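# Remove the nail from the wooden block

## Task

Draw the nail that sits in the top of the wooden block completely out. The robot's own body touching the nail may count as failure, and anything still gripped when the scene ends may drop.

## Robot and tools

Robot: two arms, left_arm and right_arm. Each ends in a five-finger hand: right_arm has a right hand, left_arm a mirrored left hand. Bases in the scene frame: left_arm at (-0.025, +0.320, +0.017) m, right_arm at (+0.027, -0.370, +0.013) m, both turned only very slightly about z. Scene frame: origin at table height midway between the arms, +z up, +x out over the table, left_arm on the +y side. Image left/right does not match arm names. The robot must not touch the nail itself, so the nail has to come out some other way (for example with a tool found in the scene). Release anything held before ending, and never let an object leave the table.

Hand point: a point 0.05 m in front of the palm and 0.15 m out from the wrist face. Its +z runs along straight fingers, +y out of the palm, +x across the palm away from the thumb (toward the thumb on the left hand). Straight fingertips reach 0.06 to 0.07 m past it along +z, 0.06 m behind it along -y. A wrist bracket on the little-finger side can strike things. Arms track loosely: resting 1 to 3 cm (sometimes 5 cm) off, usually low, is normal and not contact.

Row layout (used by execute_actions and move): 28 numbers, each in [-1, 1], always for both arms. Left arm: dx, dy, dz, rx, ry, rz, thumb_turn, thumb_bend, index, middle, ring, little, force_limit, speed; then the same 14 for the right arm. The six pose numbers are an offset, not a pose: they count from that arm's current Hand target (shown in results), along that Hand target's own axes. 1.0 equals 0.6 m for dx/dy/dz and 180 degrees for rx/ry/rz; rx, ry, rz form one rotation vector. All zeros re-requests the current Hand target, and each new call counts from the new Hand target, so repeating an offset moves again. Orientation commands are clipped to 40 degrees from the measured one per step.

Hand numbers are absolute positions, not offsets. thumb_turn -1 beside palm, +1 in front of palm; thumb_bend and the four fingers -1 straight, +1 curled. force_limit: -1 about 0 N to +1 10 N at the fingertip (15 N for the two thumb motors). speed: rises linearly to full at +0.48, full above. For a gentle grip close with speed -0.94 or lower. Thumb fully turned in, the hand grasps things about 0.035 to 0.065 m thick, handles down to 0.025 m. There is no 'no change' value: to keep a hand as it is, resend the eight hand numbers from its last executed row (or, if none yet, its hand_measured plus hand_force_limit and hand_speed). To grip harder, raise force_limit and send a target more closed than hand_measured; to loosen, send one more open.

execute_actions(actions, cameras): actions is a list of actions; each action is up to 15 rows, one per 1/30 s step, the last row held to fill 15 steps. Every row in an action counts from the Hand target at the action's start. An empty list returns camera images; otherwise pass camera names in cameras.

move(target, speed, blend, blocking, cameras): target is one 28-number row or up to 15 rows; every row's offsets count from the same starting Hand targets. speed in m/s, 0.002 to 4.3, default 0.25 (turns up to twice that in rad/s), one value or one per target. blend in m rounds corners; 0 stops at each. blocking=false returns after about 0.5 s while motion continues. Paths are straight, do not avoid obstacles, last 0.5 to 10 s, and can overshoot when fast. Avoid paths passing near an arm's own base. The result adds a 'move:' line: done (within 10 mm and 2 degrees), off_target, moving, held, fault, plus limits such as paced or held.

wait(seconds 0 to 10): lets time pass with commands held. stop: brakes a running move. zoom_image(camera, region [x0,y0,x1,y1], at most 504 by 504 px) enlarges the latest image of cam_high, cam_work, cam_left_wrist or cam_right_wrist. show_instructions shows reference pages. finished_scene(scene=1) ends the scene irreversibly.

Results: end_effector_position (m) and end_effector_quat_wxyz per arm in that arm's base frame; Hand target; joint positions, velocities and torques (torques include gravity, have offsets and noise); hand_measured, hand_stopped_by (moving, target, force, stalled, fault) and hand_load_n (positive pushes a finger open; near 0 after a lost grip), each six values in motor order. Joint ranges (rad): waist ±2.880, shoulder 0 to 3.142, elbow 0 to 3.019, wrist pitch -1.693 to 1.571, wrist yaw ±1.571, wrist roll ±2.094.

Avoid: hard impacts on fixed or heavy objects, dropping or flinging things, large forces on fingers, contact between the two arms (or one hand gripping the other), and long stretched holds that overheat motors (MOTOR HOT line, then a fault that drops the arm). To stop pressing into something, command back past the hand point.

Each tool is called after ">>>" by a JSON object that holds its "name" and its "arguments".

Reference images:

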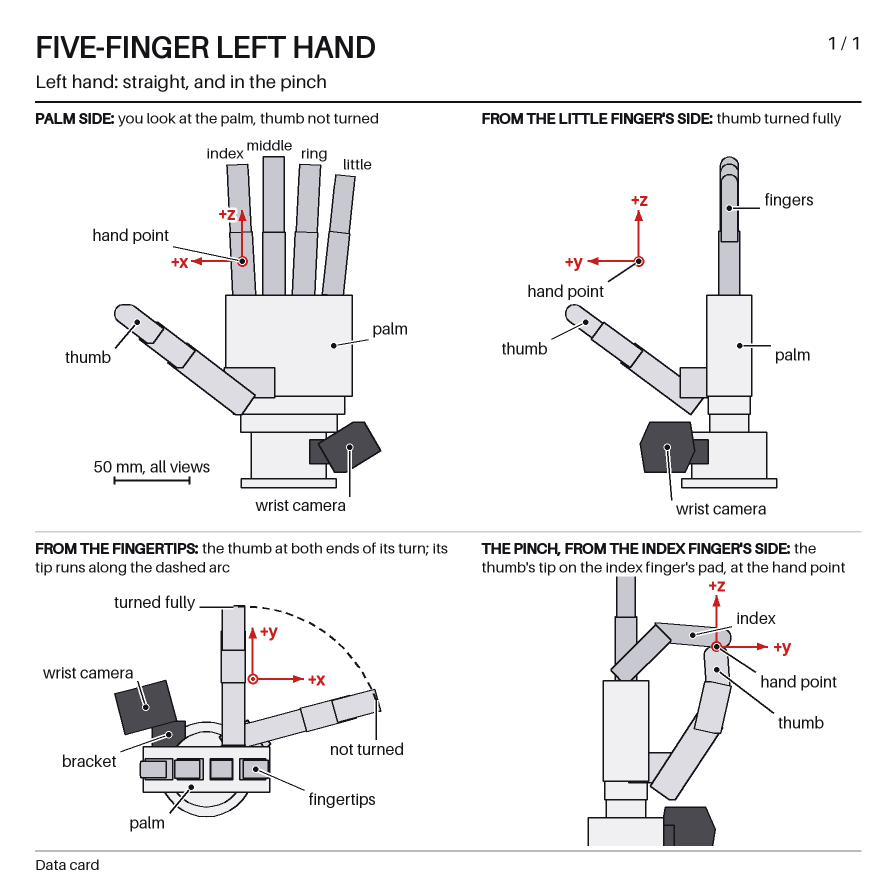

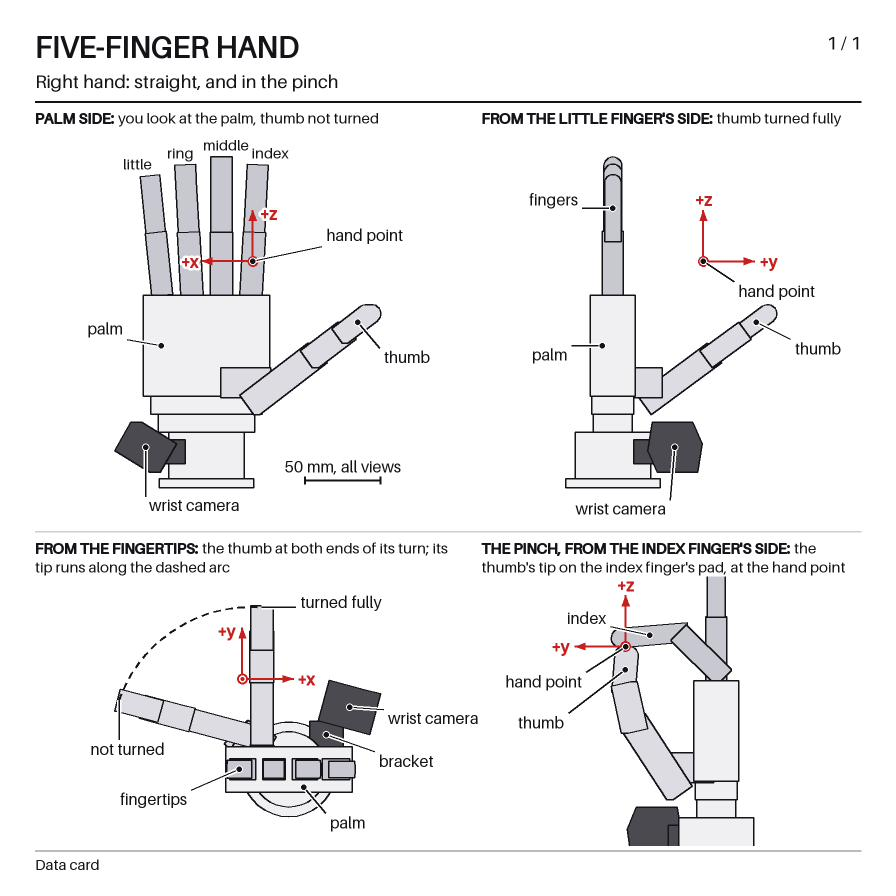

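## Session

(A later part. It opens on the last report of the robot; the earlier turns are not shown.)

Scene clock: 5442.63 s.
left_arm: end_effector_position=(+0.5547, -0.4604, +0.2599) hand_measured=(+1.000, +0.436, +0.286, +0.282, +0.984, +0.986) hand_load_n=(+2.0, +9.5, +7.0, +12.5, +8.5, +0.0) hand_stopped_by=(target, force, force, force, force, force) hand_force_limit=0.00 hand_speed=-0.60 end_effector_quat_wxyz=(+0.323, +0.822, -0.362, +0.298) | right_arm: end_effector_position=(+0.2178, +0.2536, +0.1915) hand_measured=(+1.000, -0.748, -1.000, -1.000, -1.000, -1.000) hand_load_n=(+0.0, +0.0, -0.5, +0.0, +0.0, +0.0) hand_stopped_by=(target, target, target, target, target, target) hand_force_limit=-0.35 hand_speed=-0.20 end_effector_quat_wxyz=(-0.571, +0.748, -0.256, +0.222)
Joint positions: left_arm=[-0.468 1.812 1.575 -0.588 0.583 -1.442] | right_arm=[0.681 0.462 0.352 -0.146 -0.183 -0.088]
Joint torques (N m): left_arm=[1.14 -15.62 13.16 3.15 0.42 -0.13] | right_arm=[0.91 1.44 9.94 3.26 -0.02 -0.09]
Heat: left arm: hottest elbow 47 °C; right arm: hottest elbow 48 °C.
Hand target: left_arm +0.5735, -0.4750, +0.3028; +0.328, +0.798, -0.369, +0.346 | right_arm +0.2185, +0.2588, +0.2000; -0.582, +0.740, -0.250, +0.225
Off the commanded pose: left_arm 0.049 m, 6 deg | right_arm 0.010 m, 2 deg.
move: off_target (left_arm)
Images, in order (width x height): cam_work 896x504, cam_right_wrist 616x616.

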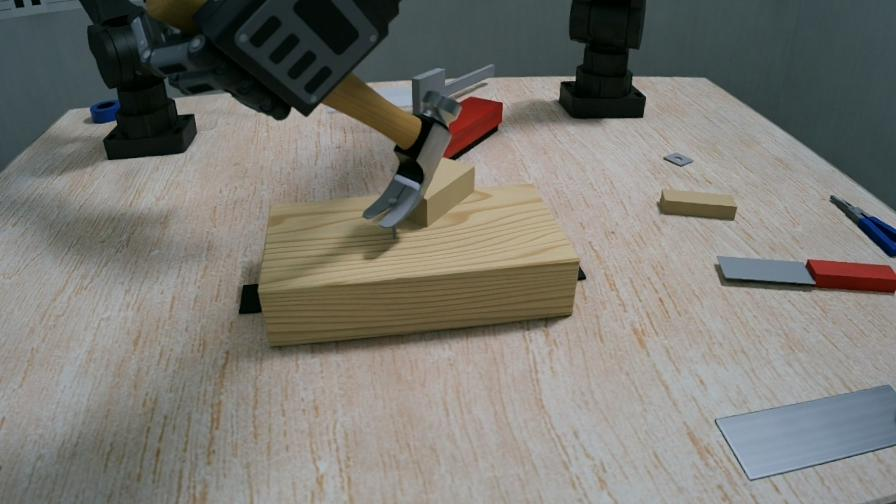

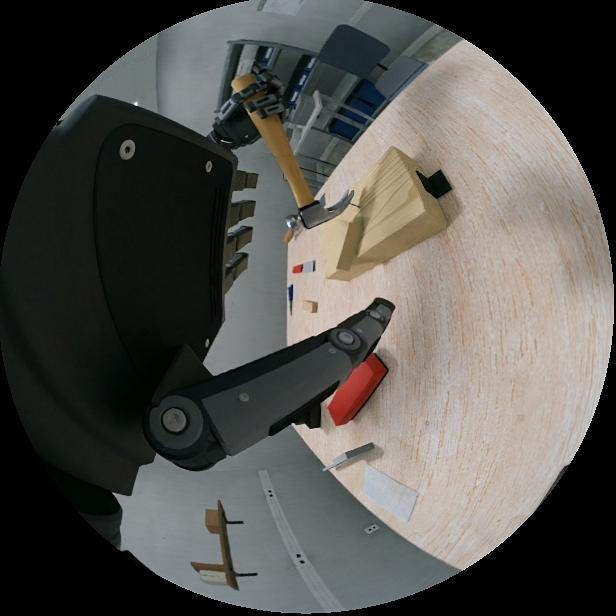

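>>> {"name": "zoom_image", "arguments": {"camera": "cam_work", "region": [360, 175, 420, 235]}}

>>> {"name": "zoom_image", "arguments": {"camera": "cam_right_wrist", "region": [325, 175, 375, 225]}}

Scaled by 8.400 from the camera's 896x504 image, which has a finer 1280x720 frame.

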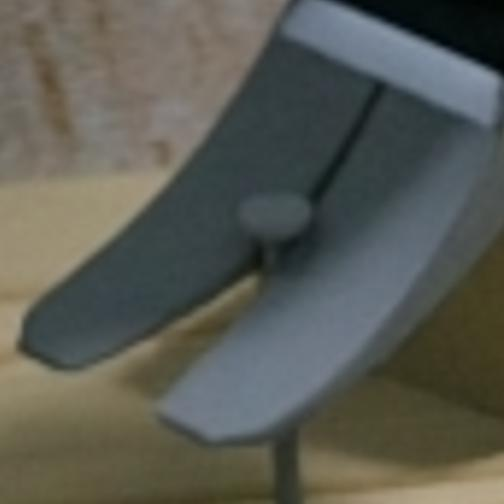

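Scaled by 10.080 from the camera's 616x616 image, which has a finer 880x880 frame.

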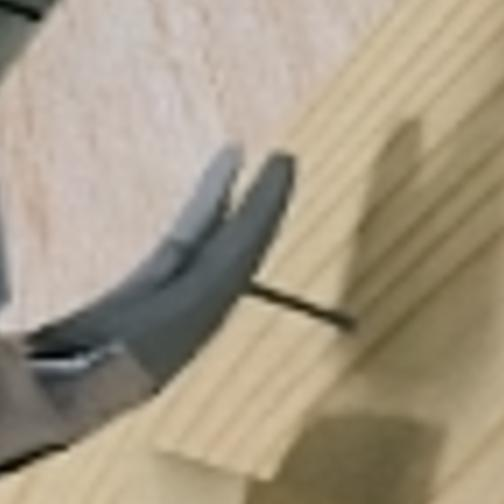

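>>> {"name": "move", "arguments": {"target": [[-0.0327,0.0432,-0.0935,-0.0005,0.0302,0.0141,1,1,1,1,1,1,0,-0.6,0,0,0,0,0,0,1,-0.75,-1,-1,-1,-1,-0.35,-0.2]], "speed": 0.03, "cameras": ["cam_right_wrist","cam_work"]}}

>>> {"name": "zoom_image", "arguments": {"camera": "cam_right_wrist", "region": [285, 150, 385, 250]}}

>>> {"name": "zoom_image", "arguments": {"camera": "cam_work", "region": [350, 130, 460, 240]}}

Scene clock: 5499.00 s.
left_arm: end_effector_position=(+0.5204, -0.4395, +0.2841) hand_measured=(+1.000, +0.436, +0.286, +0.282, +0.984, +0.986) hand_load_n=(+2.0, +10.0, +6.5, +12.0, +6.5, +0.0) hand_stopped_by=(target, force, force, force, force, force) hand_force_limit=0.00 hand_speed=-0.60 end_effector_quat_wxyz=(+0.331, +0.789, -0.376, +0.356) | right_arm: end_effector_position=(+0.2178, +0.2536, +0.1915) hand_measured=(+1.000, -0.748, -1.000, -1.000, -1.000, -1.000) hand_load_n=(+0.0, +0.0, -0.5, +0.0, +0.0, +0.0) hand_stopped_by=(target, target, target, target, target, target) hand_force_limit=-0.35 hand_speed=-0.20 end_effector_quat_wxyz=(-0.571, +0.748, -0.256, +0.222)
Joint positions: left_arm=[-0.459 1.675 1.393 -0.413 0.607 -1.431] | right_arm=[0.681 0.462 0.352 -0.146 -0.183 -0.088]
Joint velocities: left_arm=[-0.015 -0.005 -0.002 -0.007 -0.007 -0.154] | right_arm=[within noise]
Joint torques (N m): left_arm=[1.96 -16.26 9.72 2.67 0.62 -0.27] | right_arm=[0.97 1.2 9.98 3.23 -0.01 -0.08]
Heat: left arm: hottest elbow 50 °C; right arm: hottest elbow 48 °C.
Hand target: left_arm +0.5254, -0.4375, +0.3247; +0.338, +0.772, -0.371, +0.390 | right_arm +0.2185, +0.2588, +0.2000; -0.582, +0.740, -0.250, +0.225
Off the commanded pose: left_arm 0.041 m, 4 deg | right_arm 0.010 m, 2 deg.
move: off_target (left_arm)
Images, in order (width x height): cam_work 896x504, cam_right_wrist 616x616.

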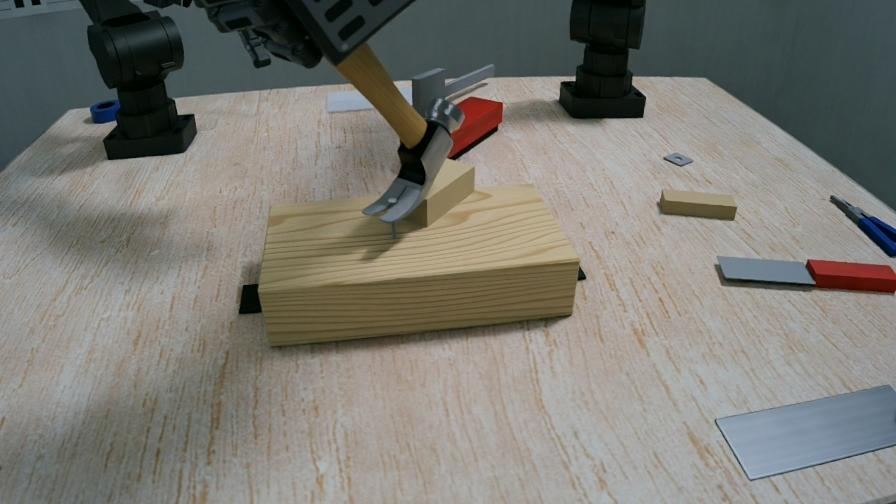

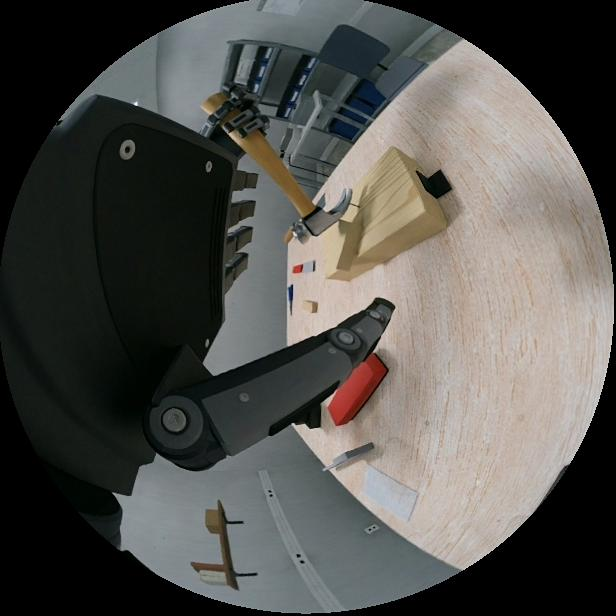

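Scaled by 5.040 from the camera's 616x616 image, which has a finer 880x880 frame.

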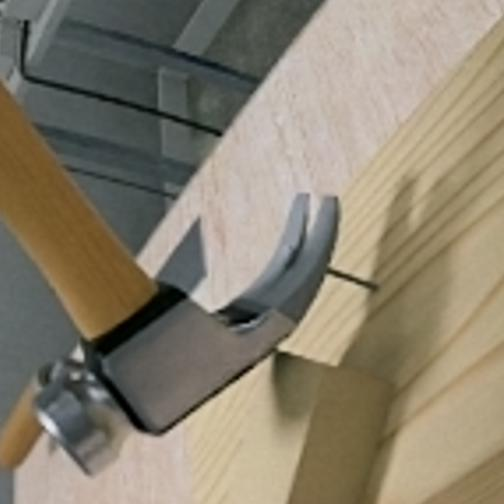

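Scaled by 4.582 from the camera's 896x504 image, which has a finer 1280x720 frame.

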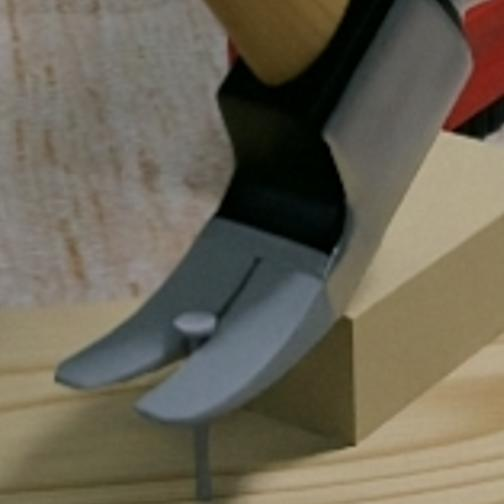

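>>> {"name": "move", "arguments": {"target": [[-0.0150,0.0292,-0.0627,-0.0006,0.0402,0.0188,1,1,1,1,1,1,0,-0.6,0,0,0,0,0,0,1,-0.75,-1,-1,-1,-1,-0.35,-0.2]], "speed": 0.03, "cameras": ["cam_right_wrist","cam_work"]}}

>>> {"name": "zoom_image", "arguments": {"camera": "cam_right_wrist", "region": [285, 150, 385, 250]}}

>>> {"name": "zoom_image", "arguments": {"camera": "cam_work", "region": [350, 130, 460, 240]}}

Scene clock: 5515.87 s.
left_arm: end_effector_position=(+0.4896, -0.4172, +0.2997) hand_measured=(+1.000, +0.436, +0.286, +0.282, +0.984, +0.986) hand_load_n=(+2.5, +10.0, +6.0, +12.0, +6.0, +0.0) hand_stopped_by=(target, force, force, force, force, force) hand_force_limit=0.00 hand_speed=-0.60 end_effector_quat_wxyz=(+0.342, +0.749, -0.383, +0.419) | right_arm: end_effector_position=(+0.2178, +0.2536, +0.1915) hand_measured=(+1.000, -0.748, -1.000, -1.000, -1.000, -1.000) hand_load_n=(+0.0, +0.0, +0.0, +0.0, +0.0, +0.0) hand_stopped_by=(target, target, target, target, target, target) hand_force_limit=-0.35 hand_speed=-0.20 end_effector_quat_wxyz=(-0.571, +0.748, -0.256, +0.222)
Joint positions: left_arm=[-0.442 1.561 1.213 -0.195 0.639 -1.437] | right_arm=[0.681 0.462 0.352 -0.146 -0.183 -0.088]
Joint torques (N m): left_arm=[2.08 -14.92 9.54 2.63 0.55 -0.42] | right_arm=[1.08 1.2 9.91 3.19 -0.01 -0.08]
Heat: left arm: hottest elbow 48 °C; right arm: hottest elbow 48 °C.
Hand target: left_arm +0.4937, -0.4129, +0.3387; +0.350, +0.734, -0.372, +0.448 | right_arm +0.2185, +0.2588, +0.2000; -0.582, +0.740, -0.250, +0.225
Off the commanded pose: left_arm 0.039 m, 4 deg | right_arm 0.010 m, 2 deg.
move: off_target (left_arm)
Images, in order (width x height): cam_work 896x504, cam_right_wrist 616x616.

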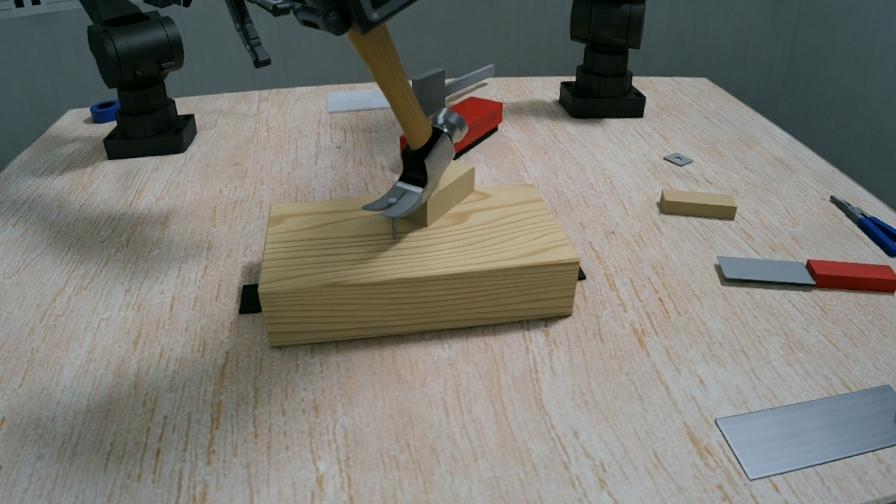

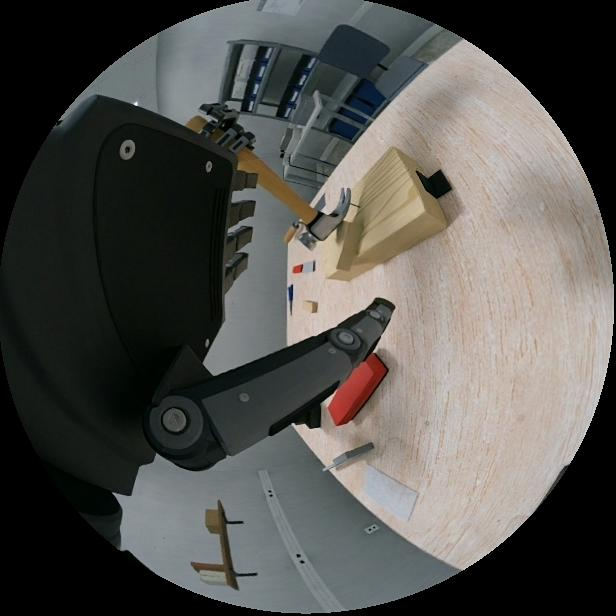

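Scaled by 5.040 from the camera's 616x616 image, which has a finer 880x880 frame.

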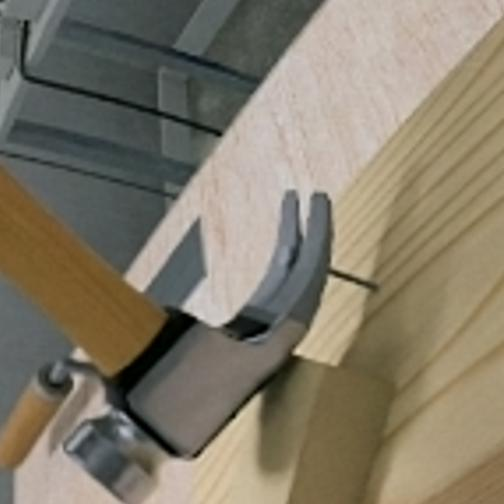

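Scaled by 4.582 from the camera's 896x504 image, which has a finer 1280x720 frame.

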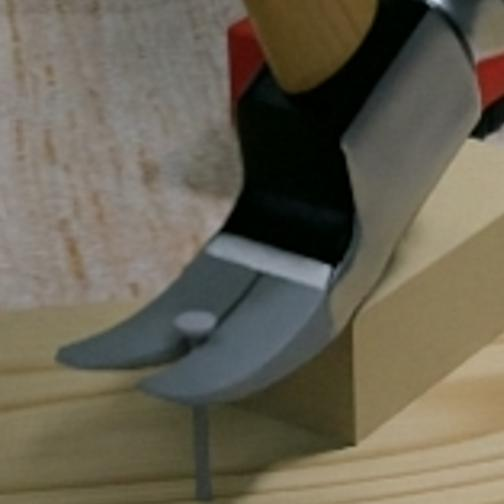

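>>> {"name": "move", "arguments": {"target": [[-0.0117,0.0078,-0.0408,-0.0004,0.0252,0.0118,1,1,1,1,1,1,0,-0.6,0,0,0,0,0,0,1,-0.75,-1,-1,-1,-1,-0.35,-0.2]], "speed": 0.03, "cameras": ["cam_right_wrist","cam_work"]}}

>>> {"name": "zoom_image", "arguments": {"camera": "cam_right_wrist", "region": [285, 150, 385, 250]}}

>>> {"name": "zoom_image", "arguments": {"camera": "cam_work", "region": [350, 130, 460, 240]}}

Scene clock: 5536.10 s.
left_arm: end_effector_position=(+0.4754, -0.3996, +0.3061) hand_measured=(+1.000, +0.436, +0.286, +0.282, +0.984, +0.986) hand_load_n=(+2.5, +10.0, +6.5, +12.0, +5.0, +0.0) hand_stopped_by=(target, force, force, force, force, force) hand_force_limit=0.00 hand_speed=-0.60 end_effector_quat_wxyz=(+0.352, +0.725, -0.379, +0.455) | right_arm: end_effector_position=(+0.2178, +0.2536, +0.1915) hand_measured=(+1.000, -0.748, -1.000, -1.000, -1.000, -1.000) hand_load_n=(+0.0, +0.0, +0.0, -0.5, +0.0, +0.0) hand_stopped_by=(target, target, target, target, target, target) hand_force_limit=-0.35 hand_speed=-0.20 end_effector_quat_wxyz=(-0.571, +0.748, -0.256, +0.222)
Joint positions: left_arm=[-0.421 1.507 1.111 -0.05 0.668 -1.46] | right_arm=[0.681 0.462 0.352 -0.146 -0.183 -0.088]
Joint torques (N m): left_arm=[2.37 -13.98 9.16 2.61 0.55 -0.3] | right_arm=[0.97 1.32 9.95 3.18 -0.01 -0.08]
Heat: left arm: hottest elbow 47 °C; right arm: hottest elbow 48 °C.
Hand target: left_arm +0.4777, -0.3927, +0.3417; +0.357, +0.709, -0.371, +0.482 | right_arm +0.2185, +0.2588, +0.2000; -0.582, +0.740, -0.250, +0.225
Off the commanded pose: left_arm 0.036 m, 4 deg | right_arm 0.010 m, 2 deg.
move: off_target (left_arm)
Images, in order (width x height): cam_work 896x504, cam_right_wrist 616x616.

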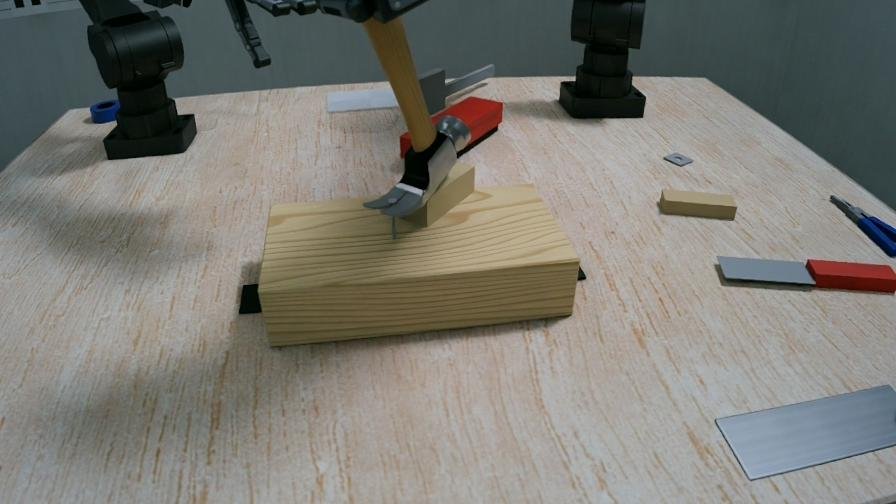

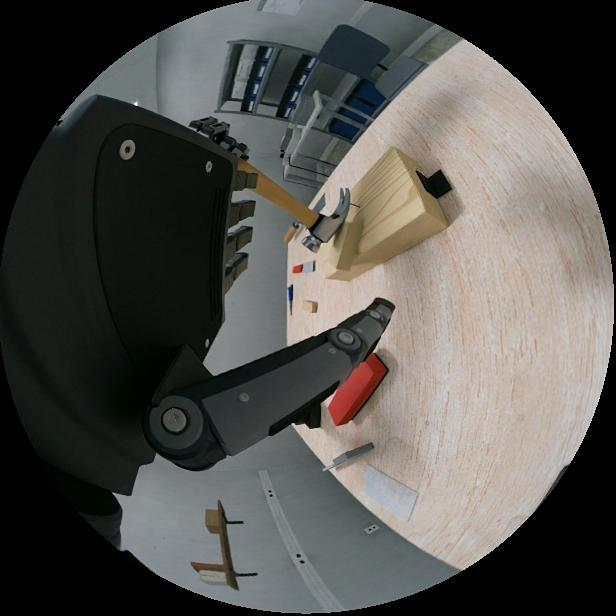

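Scaled by 5.040 from the camera's 616x616 image, which has a finer 880x880 frame.

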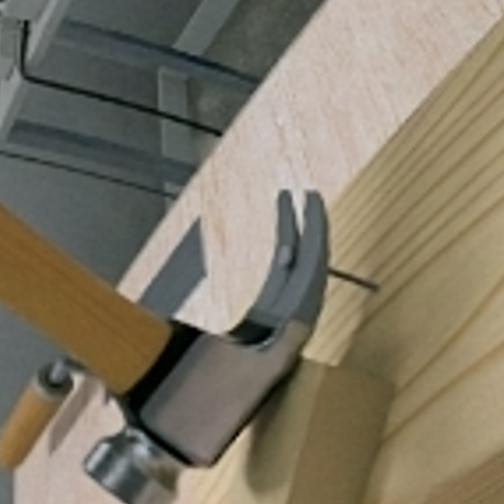

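Scaled by 4.582 from the camera's 896x504 image, which has a finer 1280x720 frame.

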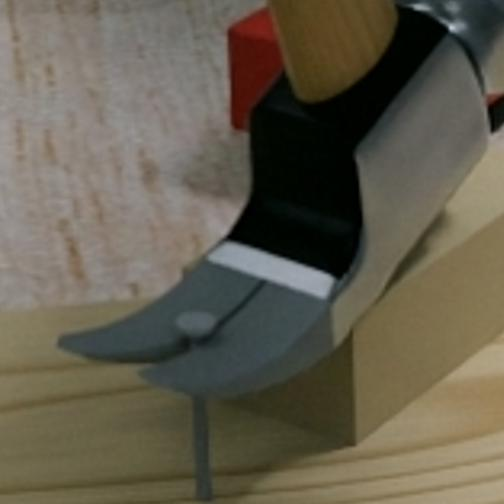

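>>> {"name": "move", "arguments": {"target": [[-0.0053,0.0133,-0.0403,-0.0005,0.0302,0.0141,1,1,1,1,1,1,0,-0.6,0,0,0,0,0,0,1,-0.75,-1,-1,-1,-1,-0.35,-0.2]], "speed": 0.03, "cameras": ["cam_right_wrist","cam_work"]}}

>>> {"name": "zoom_image", "arguments": {"camera": "cam_right_wrist", "region": [285, 150, 385, 250]}}

>>> {"name": "zoom_image", "arguments": {"camera": "cam_work", "region": [350, 130, 460, 240]}}

Scene clock: 5550.33 s.
left_arm: end_effector_position=(+0.4638, -0.3874, +0.3123) hand_measured=(+1.000, +0.436, +0.286, +0.282, +0.984, +0.986) hand_load_n=(+2.0, +9.5, +6.5, +12.5, +6.5, +0.0) hand_stopped_by=(target, force, force, force, force, force) hand_force_limit=0.00 hand_speed=-0.60 end_effector_quat_wxyz=(+0.362, +0.697, -0.371, +0.496) | right_arm: end_effector_position=(+0.2178, +0.2536, +0.1915) hand_measured=(+1.000, -0.748, -1.000, -1.000, -1.000, -1.000) hand_load_n=(+0.0, +0.0, +0.0, +0.0, +0.0, +0.0) hand_stopped_by=(target, target, target, target, target, target) hand_force_limit=-0.35 hand_speed=-0.20 end_effector_quat_wxyz=(-0.571, +0.748, -0.256, +0.222)
Joint positions: left_arm=[-0.408 1.473 1.017 0.131 0.685 -1.502] | right_arm=[0.681 0.462 0.352 -0.146 -0.183 -0.088]
Joint torques (N m): left_arm=[2.78 -14.21 8.03 2.59 0.85 -0.15] | right_arm=[1.03 1.14 9.94 3.22 -0.02 -0.09]
Heat: left arm: hottest elbow 46 °C; right arm: hottest elbow 48 °C.
Hand target: left_arm +0.4599, -0.3750, +0.3467; +0.364, +0.676, -0.370, +0.523 | right_arm +0.2185, +0.2588, +0.2000; -0.582, +0.740, -0.250, +0.225
Off the commanded pose: left_arm 0.037 m, 4 deg | right_arm 0.010 m, 2 deg.
move: off_target (left_arm)
Images, in order (width x height): cam_work 896x504, cam_right_wrist 616x616.

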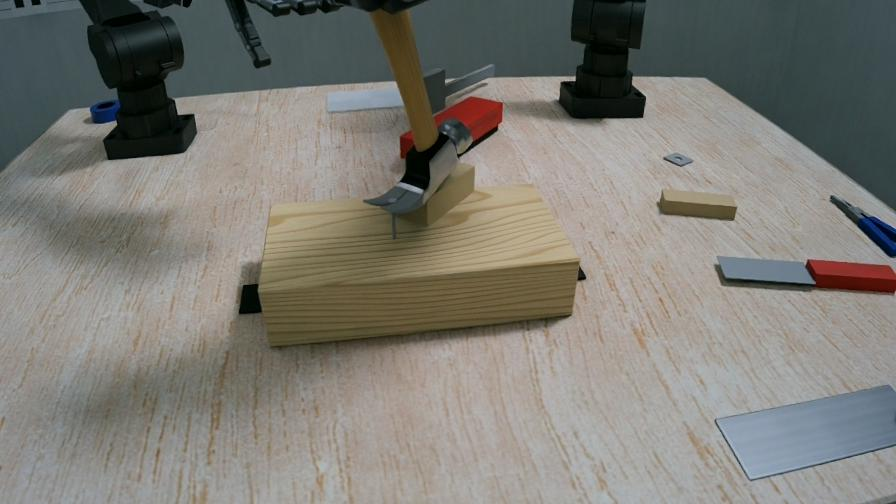

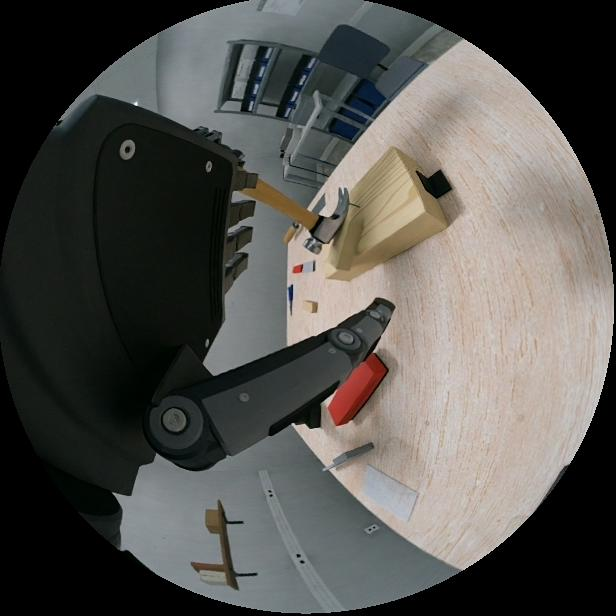

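Scaled by 5.040 from the camera's 616x616 image, which has a finer 880x880 frame.

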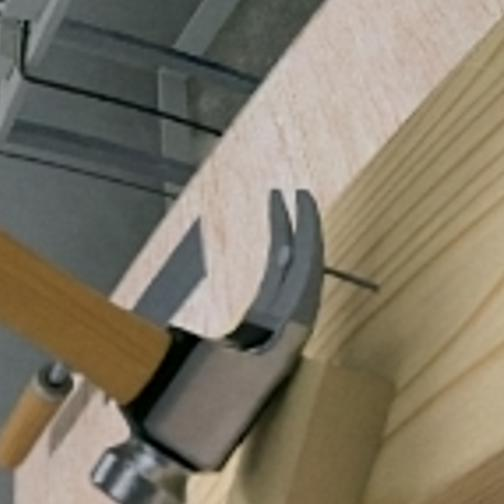

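Scaled by 4.582 from the camera's 896x504 image, which has a finer 1280x720 frame.

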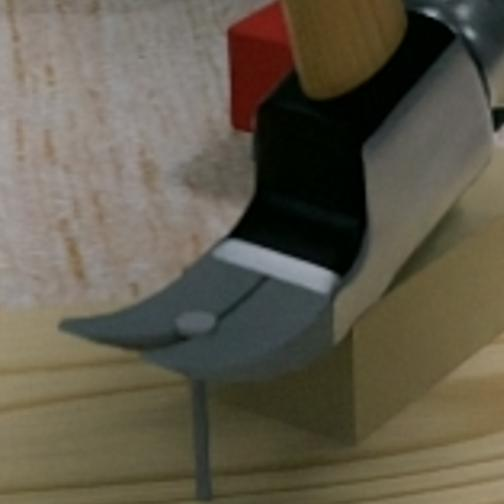

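>>> {"name": "move", "arguments": {"target": [[-0.0042,0.0168,-0.0478,-0.0005,0.0302,0.0142,1,1,1,1,1,1,0,-0.6,0,0,0,0,0,0,1,-0.75,-1,-1,-1,-1,-0.35,-0.2]], "speed": 0.03, "cameras": ["cam_right_wrist","cam_work"]}}

>>> {"name": "zoom_image", "arguments": {"camera": "cam_right_wrist", "region": [285, 150, 385, 250]}}

>>> {"name": "zoom_image", "arguments": {"camera": "cam_work", "region": [350, 130, 460, 240]}}

Scene clock: 5565.93 s.
left_arm: end_effector_position=(+0.4589, -0.3815, +0.3154) hand_measured=(+1.000, +0.436, +0.286, +0.282, +0.984, +0.986) hand_load_n=(+2.0, +10.0, +6.5, +12.5, +17.5, +0.0) hand_stopped_by=(target, force, force, force, force, force) hand_force_limit=0.00 hand_speed=-0.60 end_effector_quat_wxyz=(+0.371, +0.673, -0.354, +0.533) | right_arm: end_effector_position=(+0.2178, +0.2536, +0.1915) hand_measured=(+1.000, -0.748, -1.000, -1.000, -1.000, -1.000) hand_load_n=(+0.0, +0.0, +0.0, +0.0, +0.0, +0.0) hand_stopped_by=(target, target, target, target, target, target) hand_force_limit=-0.35 hand_speed=-0.20 end_effector_quat_wxyz=(-0.571, +0.748, -0.256, +0.222)
Joint positions: left_arm=[-0.406 1.47 0.946 0.322 0.676 -1.566] | right_arm=[0.681 0.462 0.352 -0.146 -0.183 -0.088]
Joint torques (N m): left_arm=[4.07 -16.91 5.31 2.35 1.95 0.2] | right_arm=[0.91 1.26 9.98 3.25 -0.01 -0.08]
Heat: left arm: hottest elbow 45 °C; right arm: hottest elbow 48 °C.
Hand target: left_arm +0.4379, -0.3542, +0.3508; +0.370, +0.642, -0.368, +0.562 | right_arm +0.2185, +0.2588, +0.2000; -0.582, +0.740, -0.250, +0.225
Off the commanded pose: left_arm 0.049 m, 5 deg | right_arm 0.010 m, 2 deg.
move: off_target (left_arm)
Images, in order (width x height): cam_work 896x504, cam_right_wrist 616x616.

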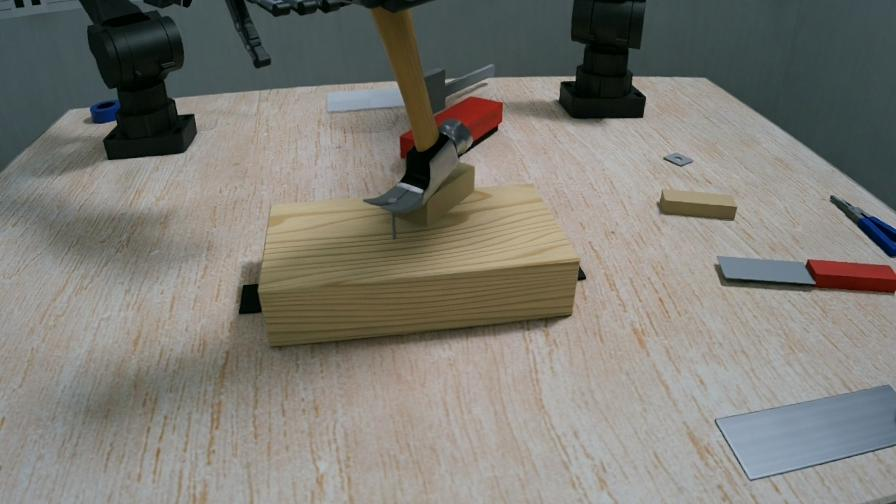

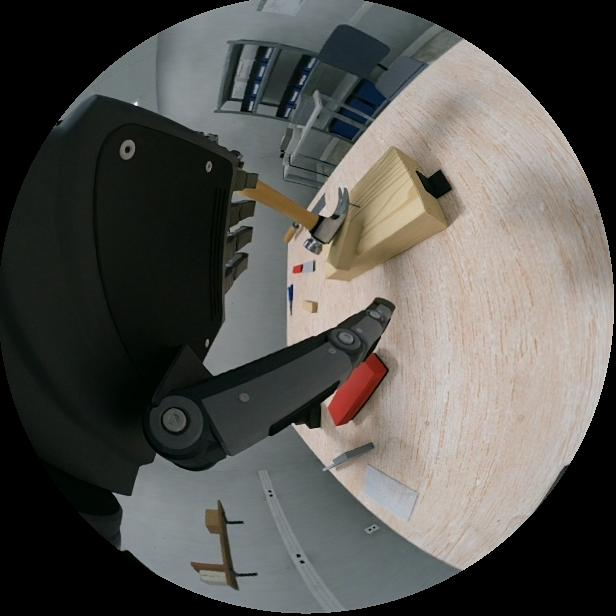

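Scaled by 5.040 from the camera's 616x616 image, which has a finer 880x880 frame.

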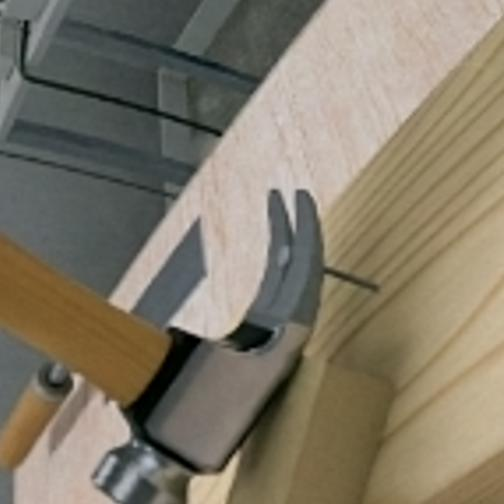

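Scaled by 4.582 from the camera's 896x504 image, which has a finer 1280x720 frame.

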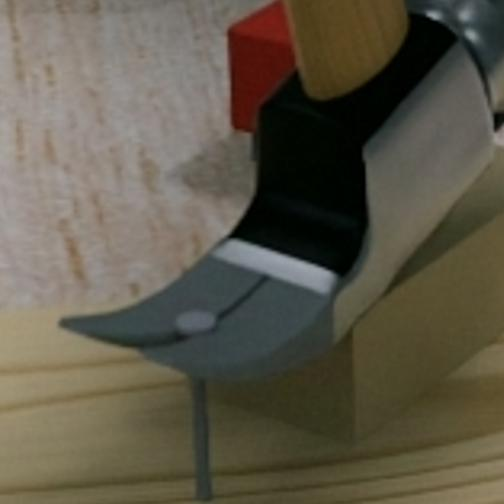

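>>> {"name": "move", "arguments": {"target": [[-0.0018,0.0070,-0.0150,0.0007,-0.0402,-0.0189,1,1,1,1,1,1,0,-0.6,0,0,0,0,0,0,1,-0.75,-1,-1,-1,-1,-0.35,-0.2]], "speed": 0.03, "cameras": ["cam_right_wrist","cam_work"]}}

>>> {"name": "zoom_image", "arguments": {"camera": "cam_work", "region": [350, 130, 460, 240]}}

Scene clock: 5597.53 s.
left_arm: end_effector_position=(+0.4609, -0.3815, +0.3111) hand_measured=(+1.000, +0.436, +0.286, +0.282, +0.984, +0.984) hand_load_n=(+2.0, +9.5, +6.5, +12.5, +22.5, +4.0) hand_stopped_by=(target, force, force, force, force, force) hand_force_limit=0.00 hand_speed=-0.60 end_effector_quat_wxyz=(+0.352, +0.703, -0.363, +0.501) | right_arm: end_effector_position=(+0.2178, +0.2536, +0.1915) hand_measured=(+1.000, -0.748, -1.000, -1.000, -1.000, -1.000) hand_load_n=(+0.0, +0.0, +0.0, +0.0, +0.0, +0.0) hand_stopped_by=(target, target, target, target, target, target) hand_force_limit=-0.35 hand_speed=-0.20 end_effector_quat_wxyz=(-0.571, +0.748, -0.256, +0.222)
Joint positions: left_arm=[-0.406 1.448 0.99 0.135 0.657 -1.506] | right_arm=[0.681 0.462 0.352 -0.146 -0.183 -0.088]
Joint torques (N m): left_arm=[4.31 -19.19 5.31 -0.73 2.51 0.07] | right_arm=[0.91 1.2 9.98 3.23 -0.02 -0.08]
Heat: left arm: hottest elbow 42 °C; right arm: hottest elbow 48 °C.
Hand target: left_arm +0.4300, -0.3481, +0.3505; +0.361, +0.687, -0.371, +0.510 | right_arm +0.2185, +0.2588, +0.2000; -0.582, +0.740, -0.250, +0.225
Off the commanded pose: left_arm 0.060 m, 2 deg | right_arm 0.010 m, 2 deg.
move: off_target (left_arm)
Images, in order (width x height): cam_work 896x504, cam_right_wrist 616x616.

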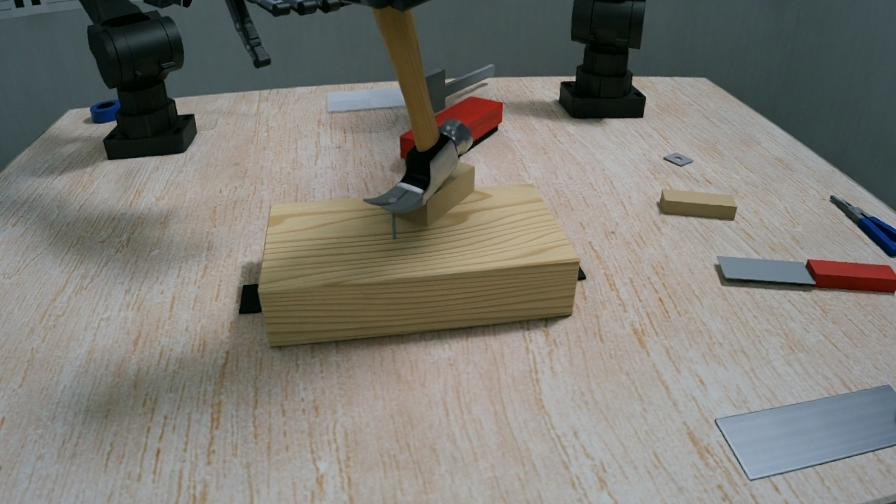

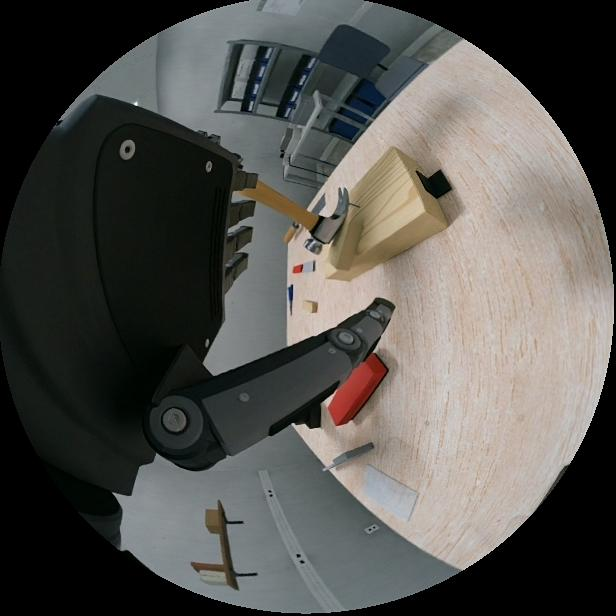

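Scaled by 4.582 from the camera's 896x504 image, which has a finer 1280x720 frame.

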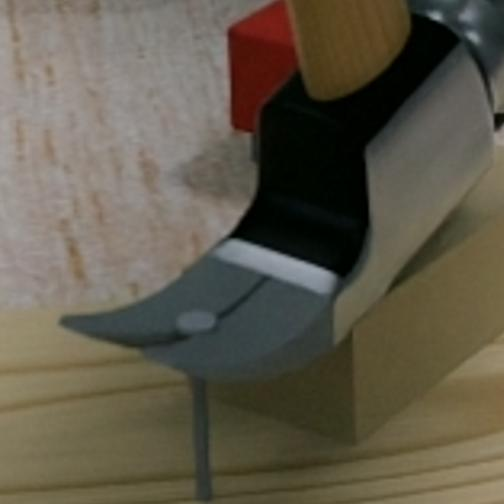

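>>> {"name": "move", "arguments": {"target": [[0,0,0,0,0,0,1,1,1,1,0.95,1,0,-0.6,0,0,0,0,0,0,1,-0.75,-1,-1,-1,-1,-0.35,-0.2]], "speed": 0.03, "cameras": ["cam_work"]}}

>>> {"name": "zoom_image", "arguments": {"camera": "cam_work", "region": [370, 180, 430, 240]}}

Scene clock: 5634.87 s.
left_arm: end_effector_position=(+0.4602, -0.3812, +0.3117) hand_measured=(+1.000, +0.436, +0.286, +0.282, +0.948, +0.984) hand_load_n=(+2.0, +9.5, +6.5, +12.5, +11.0, +12.0) hand_stopped_by=(target, force, force, force, force, force) hand_force_limit=0.00 hand_speed=-0.60 end_effector_quat_wxyz=(+0.351, +0.703, -0.363, +0.500) | right_arm: end_effector_position=(+0.2178, +0.2536, +0.1915) hand_measured=(+1.000, -0.748, -1.000, -1.000, -1.000, -1.000) hand_load_n=(+0.0, +0.0, +0.0, +0.0, +0.0, +0.0) hand_stopped_by=(target, target, target, target, target, target) hand_force_limit=-0.35 hand_speed=-0.20 end_effector_quat_wxyz=(-0.571, +0.748, -0.256, +0.222)
Joint positions: left_arm=[-0.406 1.445 0.991 0.129 0.657 -1.504] | right_arm=[0.681 0.462 0.352 -0.146 -0.183 -0.088]
Joint torques (N m): left_arm=[4.31 -18.9 5.29 -0.51 2.54 0.07] | right_arm=[0.97 1.38 9.89 3.21 0 -0.08]
Heat: left arm: hottest elbow 40 °C; right arm: hottest elbow 48 °C.
Hand target: left_arm +0.4301, -0.3481, +0.3507; +0.361, +0.687, -0.370, +0.510 | right_arm +0.2185, +0.2588, +0.2000; -0.582, +0.740, -0.250, +0.225
Off the commanded pose: left_arm 0.059 m, 3 deg | right_arm 0.010 m, 2 deg.
move: off_target (left_arm)
Images, in order (width x height): cam_work 896x504.

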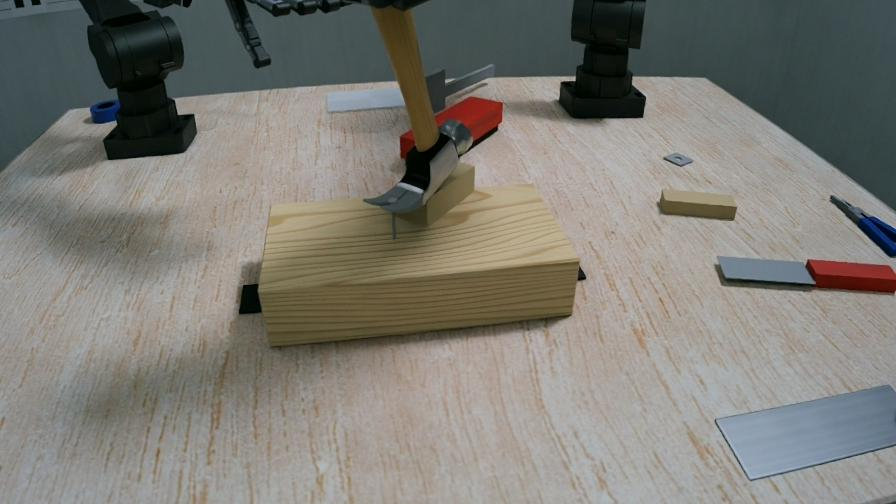

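Scaled by 8.400 from the camera's 896x504 image, which has a finer 1280x720 frame.

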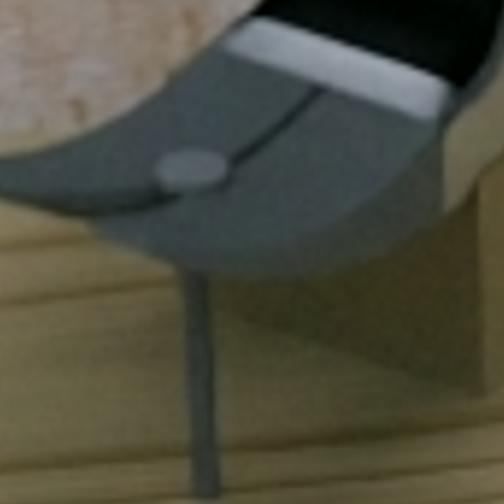

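>>> {"name": "move", "arguments": {"target": [[-0.0085,0.0195,-0.0265,-0.0003,0.0151,0.0070,1,1,1,1,0.95,1,0,-0.6,0,0,0,0,0,0,1,-0.75,-1,-1,-1,-1,-0.35,-0.2]], "speed": 0.03, "cameras": ["cam_work"]}}

>>> {"name": "zoom_image", "arguments": {"camera": "cam_work", "region": [370, 180, 430, 240]}}

Scene clock: 5646.07 s.
left_arm: end_effector_position=(+0.4450, -0.3712, +0.3156) hand_measured=(+1.000, +0.436, +0.286, +0.282, +0.948, +0.984) hand_load_n=(+2.0, +9.5, +6.5, +12.5, +11.0, +15.5) hand_stopped_by=(target, force, force, force, force, force) hand_force_limit=0.00 hand_speed=-0.60 end_effector_quat_wxyz=(+0.350, +0.688, -0.366, +0.520) | right_arm: end_effector_position=(+0.2178, +0.2536, +0.1915) hand_measured=(+1.000, -0.748, -1.000, -1.000, -1.000, -1.000) hand_load_n=(+0.0, +0.0, +0.0, +0.0, +0.0, +0.0) hand_stopped_by=(target, target, target, target, target, target) hand_force_limit=-0.35 hand_speed=-0.20 end_effector_quat_wxyz=(-0.571, +0.748, -0.256, +0.222)
Joint positions: left_arm=[-0.399 1.402 0.93 0.194 0.663 -1.501] | right_arm=[0.681 0.462 0.352 -0.146 -0.183 -0.088]
Joint torques (N m): left_arm=[4.19 -18.14 4.29 0.58 2.62 -0.11] | right_arm=[0.91 1.32 9.92 3.22 -0.02 -0.07]
Heat: left arm: hottest wrist yaw 41 °C; right arm: hottest elbow 48 °C.
Hand target: left_arm +0.4118, -0.3389, +0.3507; +0.365, +0.671, -0.370, +0.530 | right_arm +0.2185, +0.2588, +0.2000; -0.582, +0.740, -0.250, +0.225
Off the commanded pose: left_arm 0.058 m, 3 deg | right_arm 0.010 m, 2 deg.
move: off_target (left_arm)
Images, in order (width x height): cam_work 896x504.

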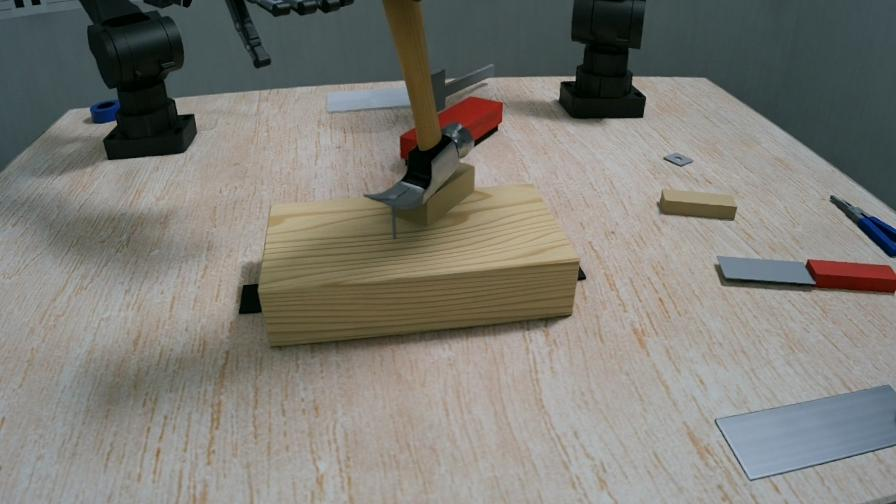

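Scaled by 8.400 from the camera's 896x504 image, which has a finer 1280x720 frame.

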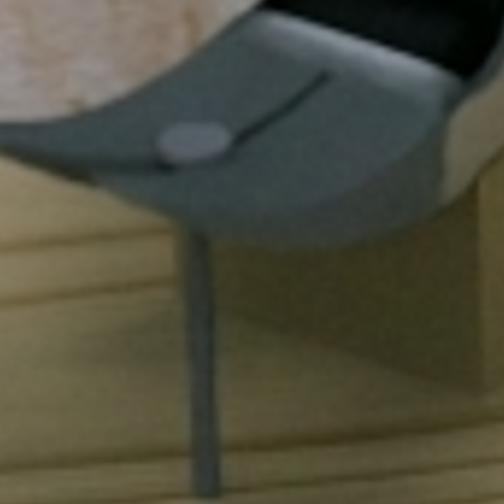

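>>> {"name": "move", "arguments": {"target": [[-0.0023,0.0157,-0.0335,-0.0004,0.0252,0.0118,1,1,1,1,0.95,0.955,0,-0.6,0,0,0,0,0,0,1,-0.75,-1,-1,-1,-1,-0.35,-0.2]], "speed": 0.03, "cameras": ["cam_work"]}}

>>> {"name": "zoom_image", "arguments": {"camera": "cam_work", "region": [370, 180, 430, 240]}}

Scene clock: 5658.03 s.
left_arm: end_effector_position=(+0.4246, -0.3557, +0.3185) hand_measured=(+1.000, +0.436, +0.286, +0.282, +0.948, +0.952) hand_load_n=(+2.0, +9.5, +7.0, +12.5, +15.0, +8.5) hand_stopped_by=(target, force, force, force, force, target) hand_force_limit=0.00 hand_speed=-0.60 end_effector_quat_wxyz=(+0.352, +0.661, -0.370, +0.550) | right_arm: end_effector_position=(+0.2178, +0.2536, +0.1915) hand_measured=(+1.000, -0.748, -1.000, -1.000, -1.000, -1.000) hand_load_n=(+0.0, +0.0, +0.0, +0.0, +0.0, +0.0) hand_stopped_by=(target, target, target, target, target, target) hand_force_limit=-0.35 hand_speed=-0.20 end_effector_quat_wxyz=(-0.571, +0.748, -0.256, +0.222)
Joint positions: left_arm=[-0.382 1.356 0.842 0.324 0.688 -1.507] | right_arm=[0.681 0.462 0.352 -0.146 -0.183 -0.088]
Joint torques (N m): left_arm=[4.13 -16.97 4.41 1.31 2.5 -0.36] | right_arm=[0.97 1.26 9.99 3.19 0 -0.09]
Heat: left arm: hottest wrist yaw 43 °C; right arm: hottest elbow 48 °C.
Hand target: left_arm +0.3943, -0.3254, +0.3537; +0.370, +0.642, -0.368, +0.562 | right_arm +0.2185, +0.2588, +0.2000; -0.582, +0.740, -0.250, +0.225
Off the commanded pose: left_arm 0.055 m, 3 deg | right_arm 0.010 m, 2 deg.
move: off_target (left_arm)
Images, in order (width x height): cam_work 896x504.

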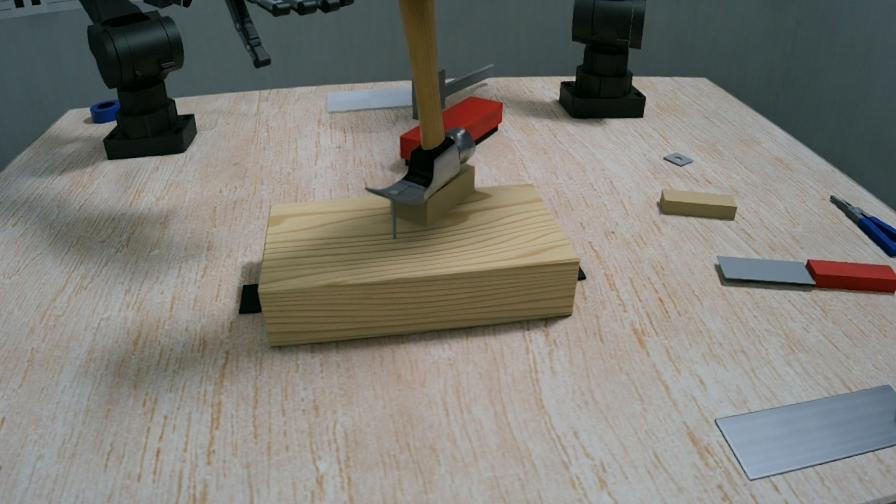

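Scaled by 8.400 from the camera's 896x504 image, which has a finer 1280x720 frame.

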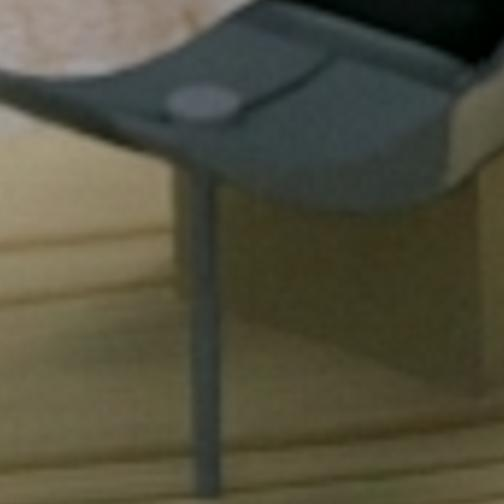

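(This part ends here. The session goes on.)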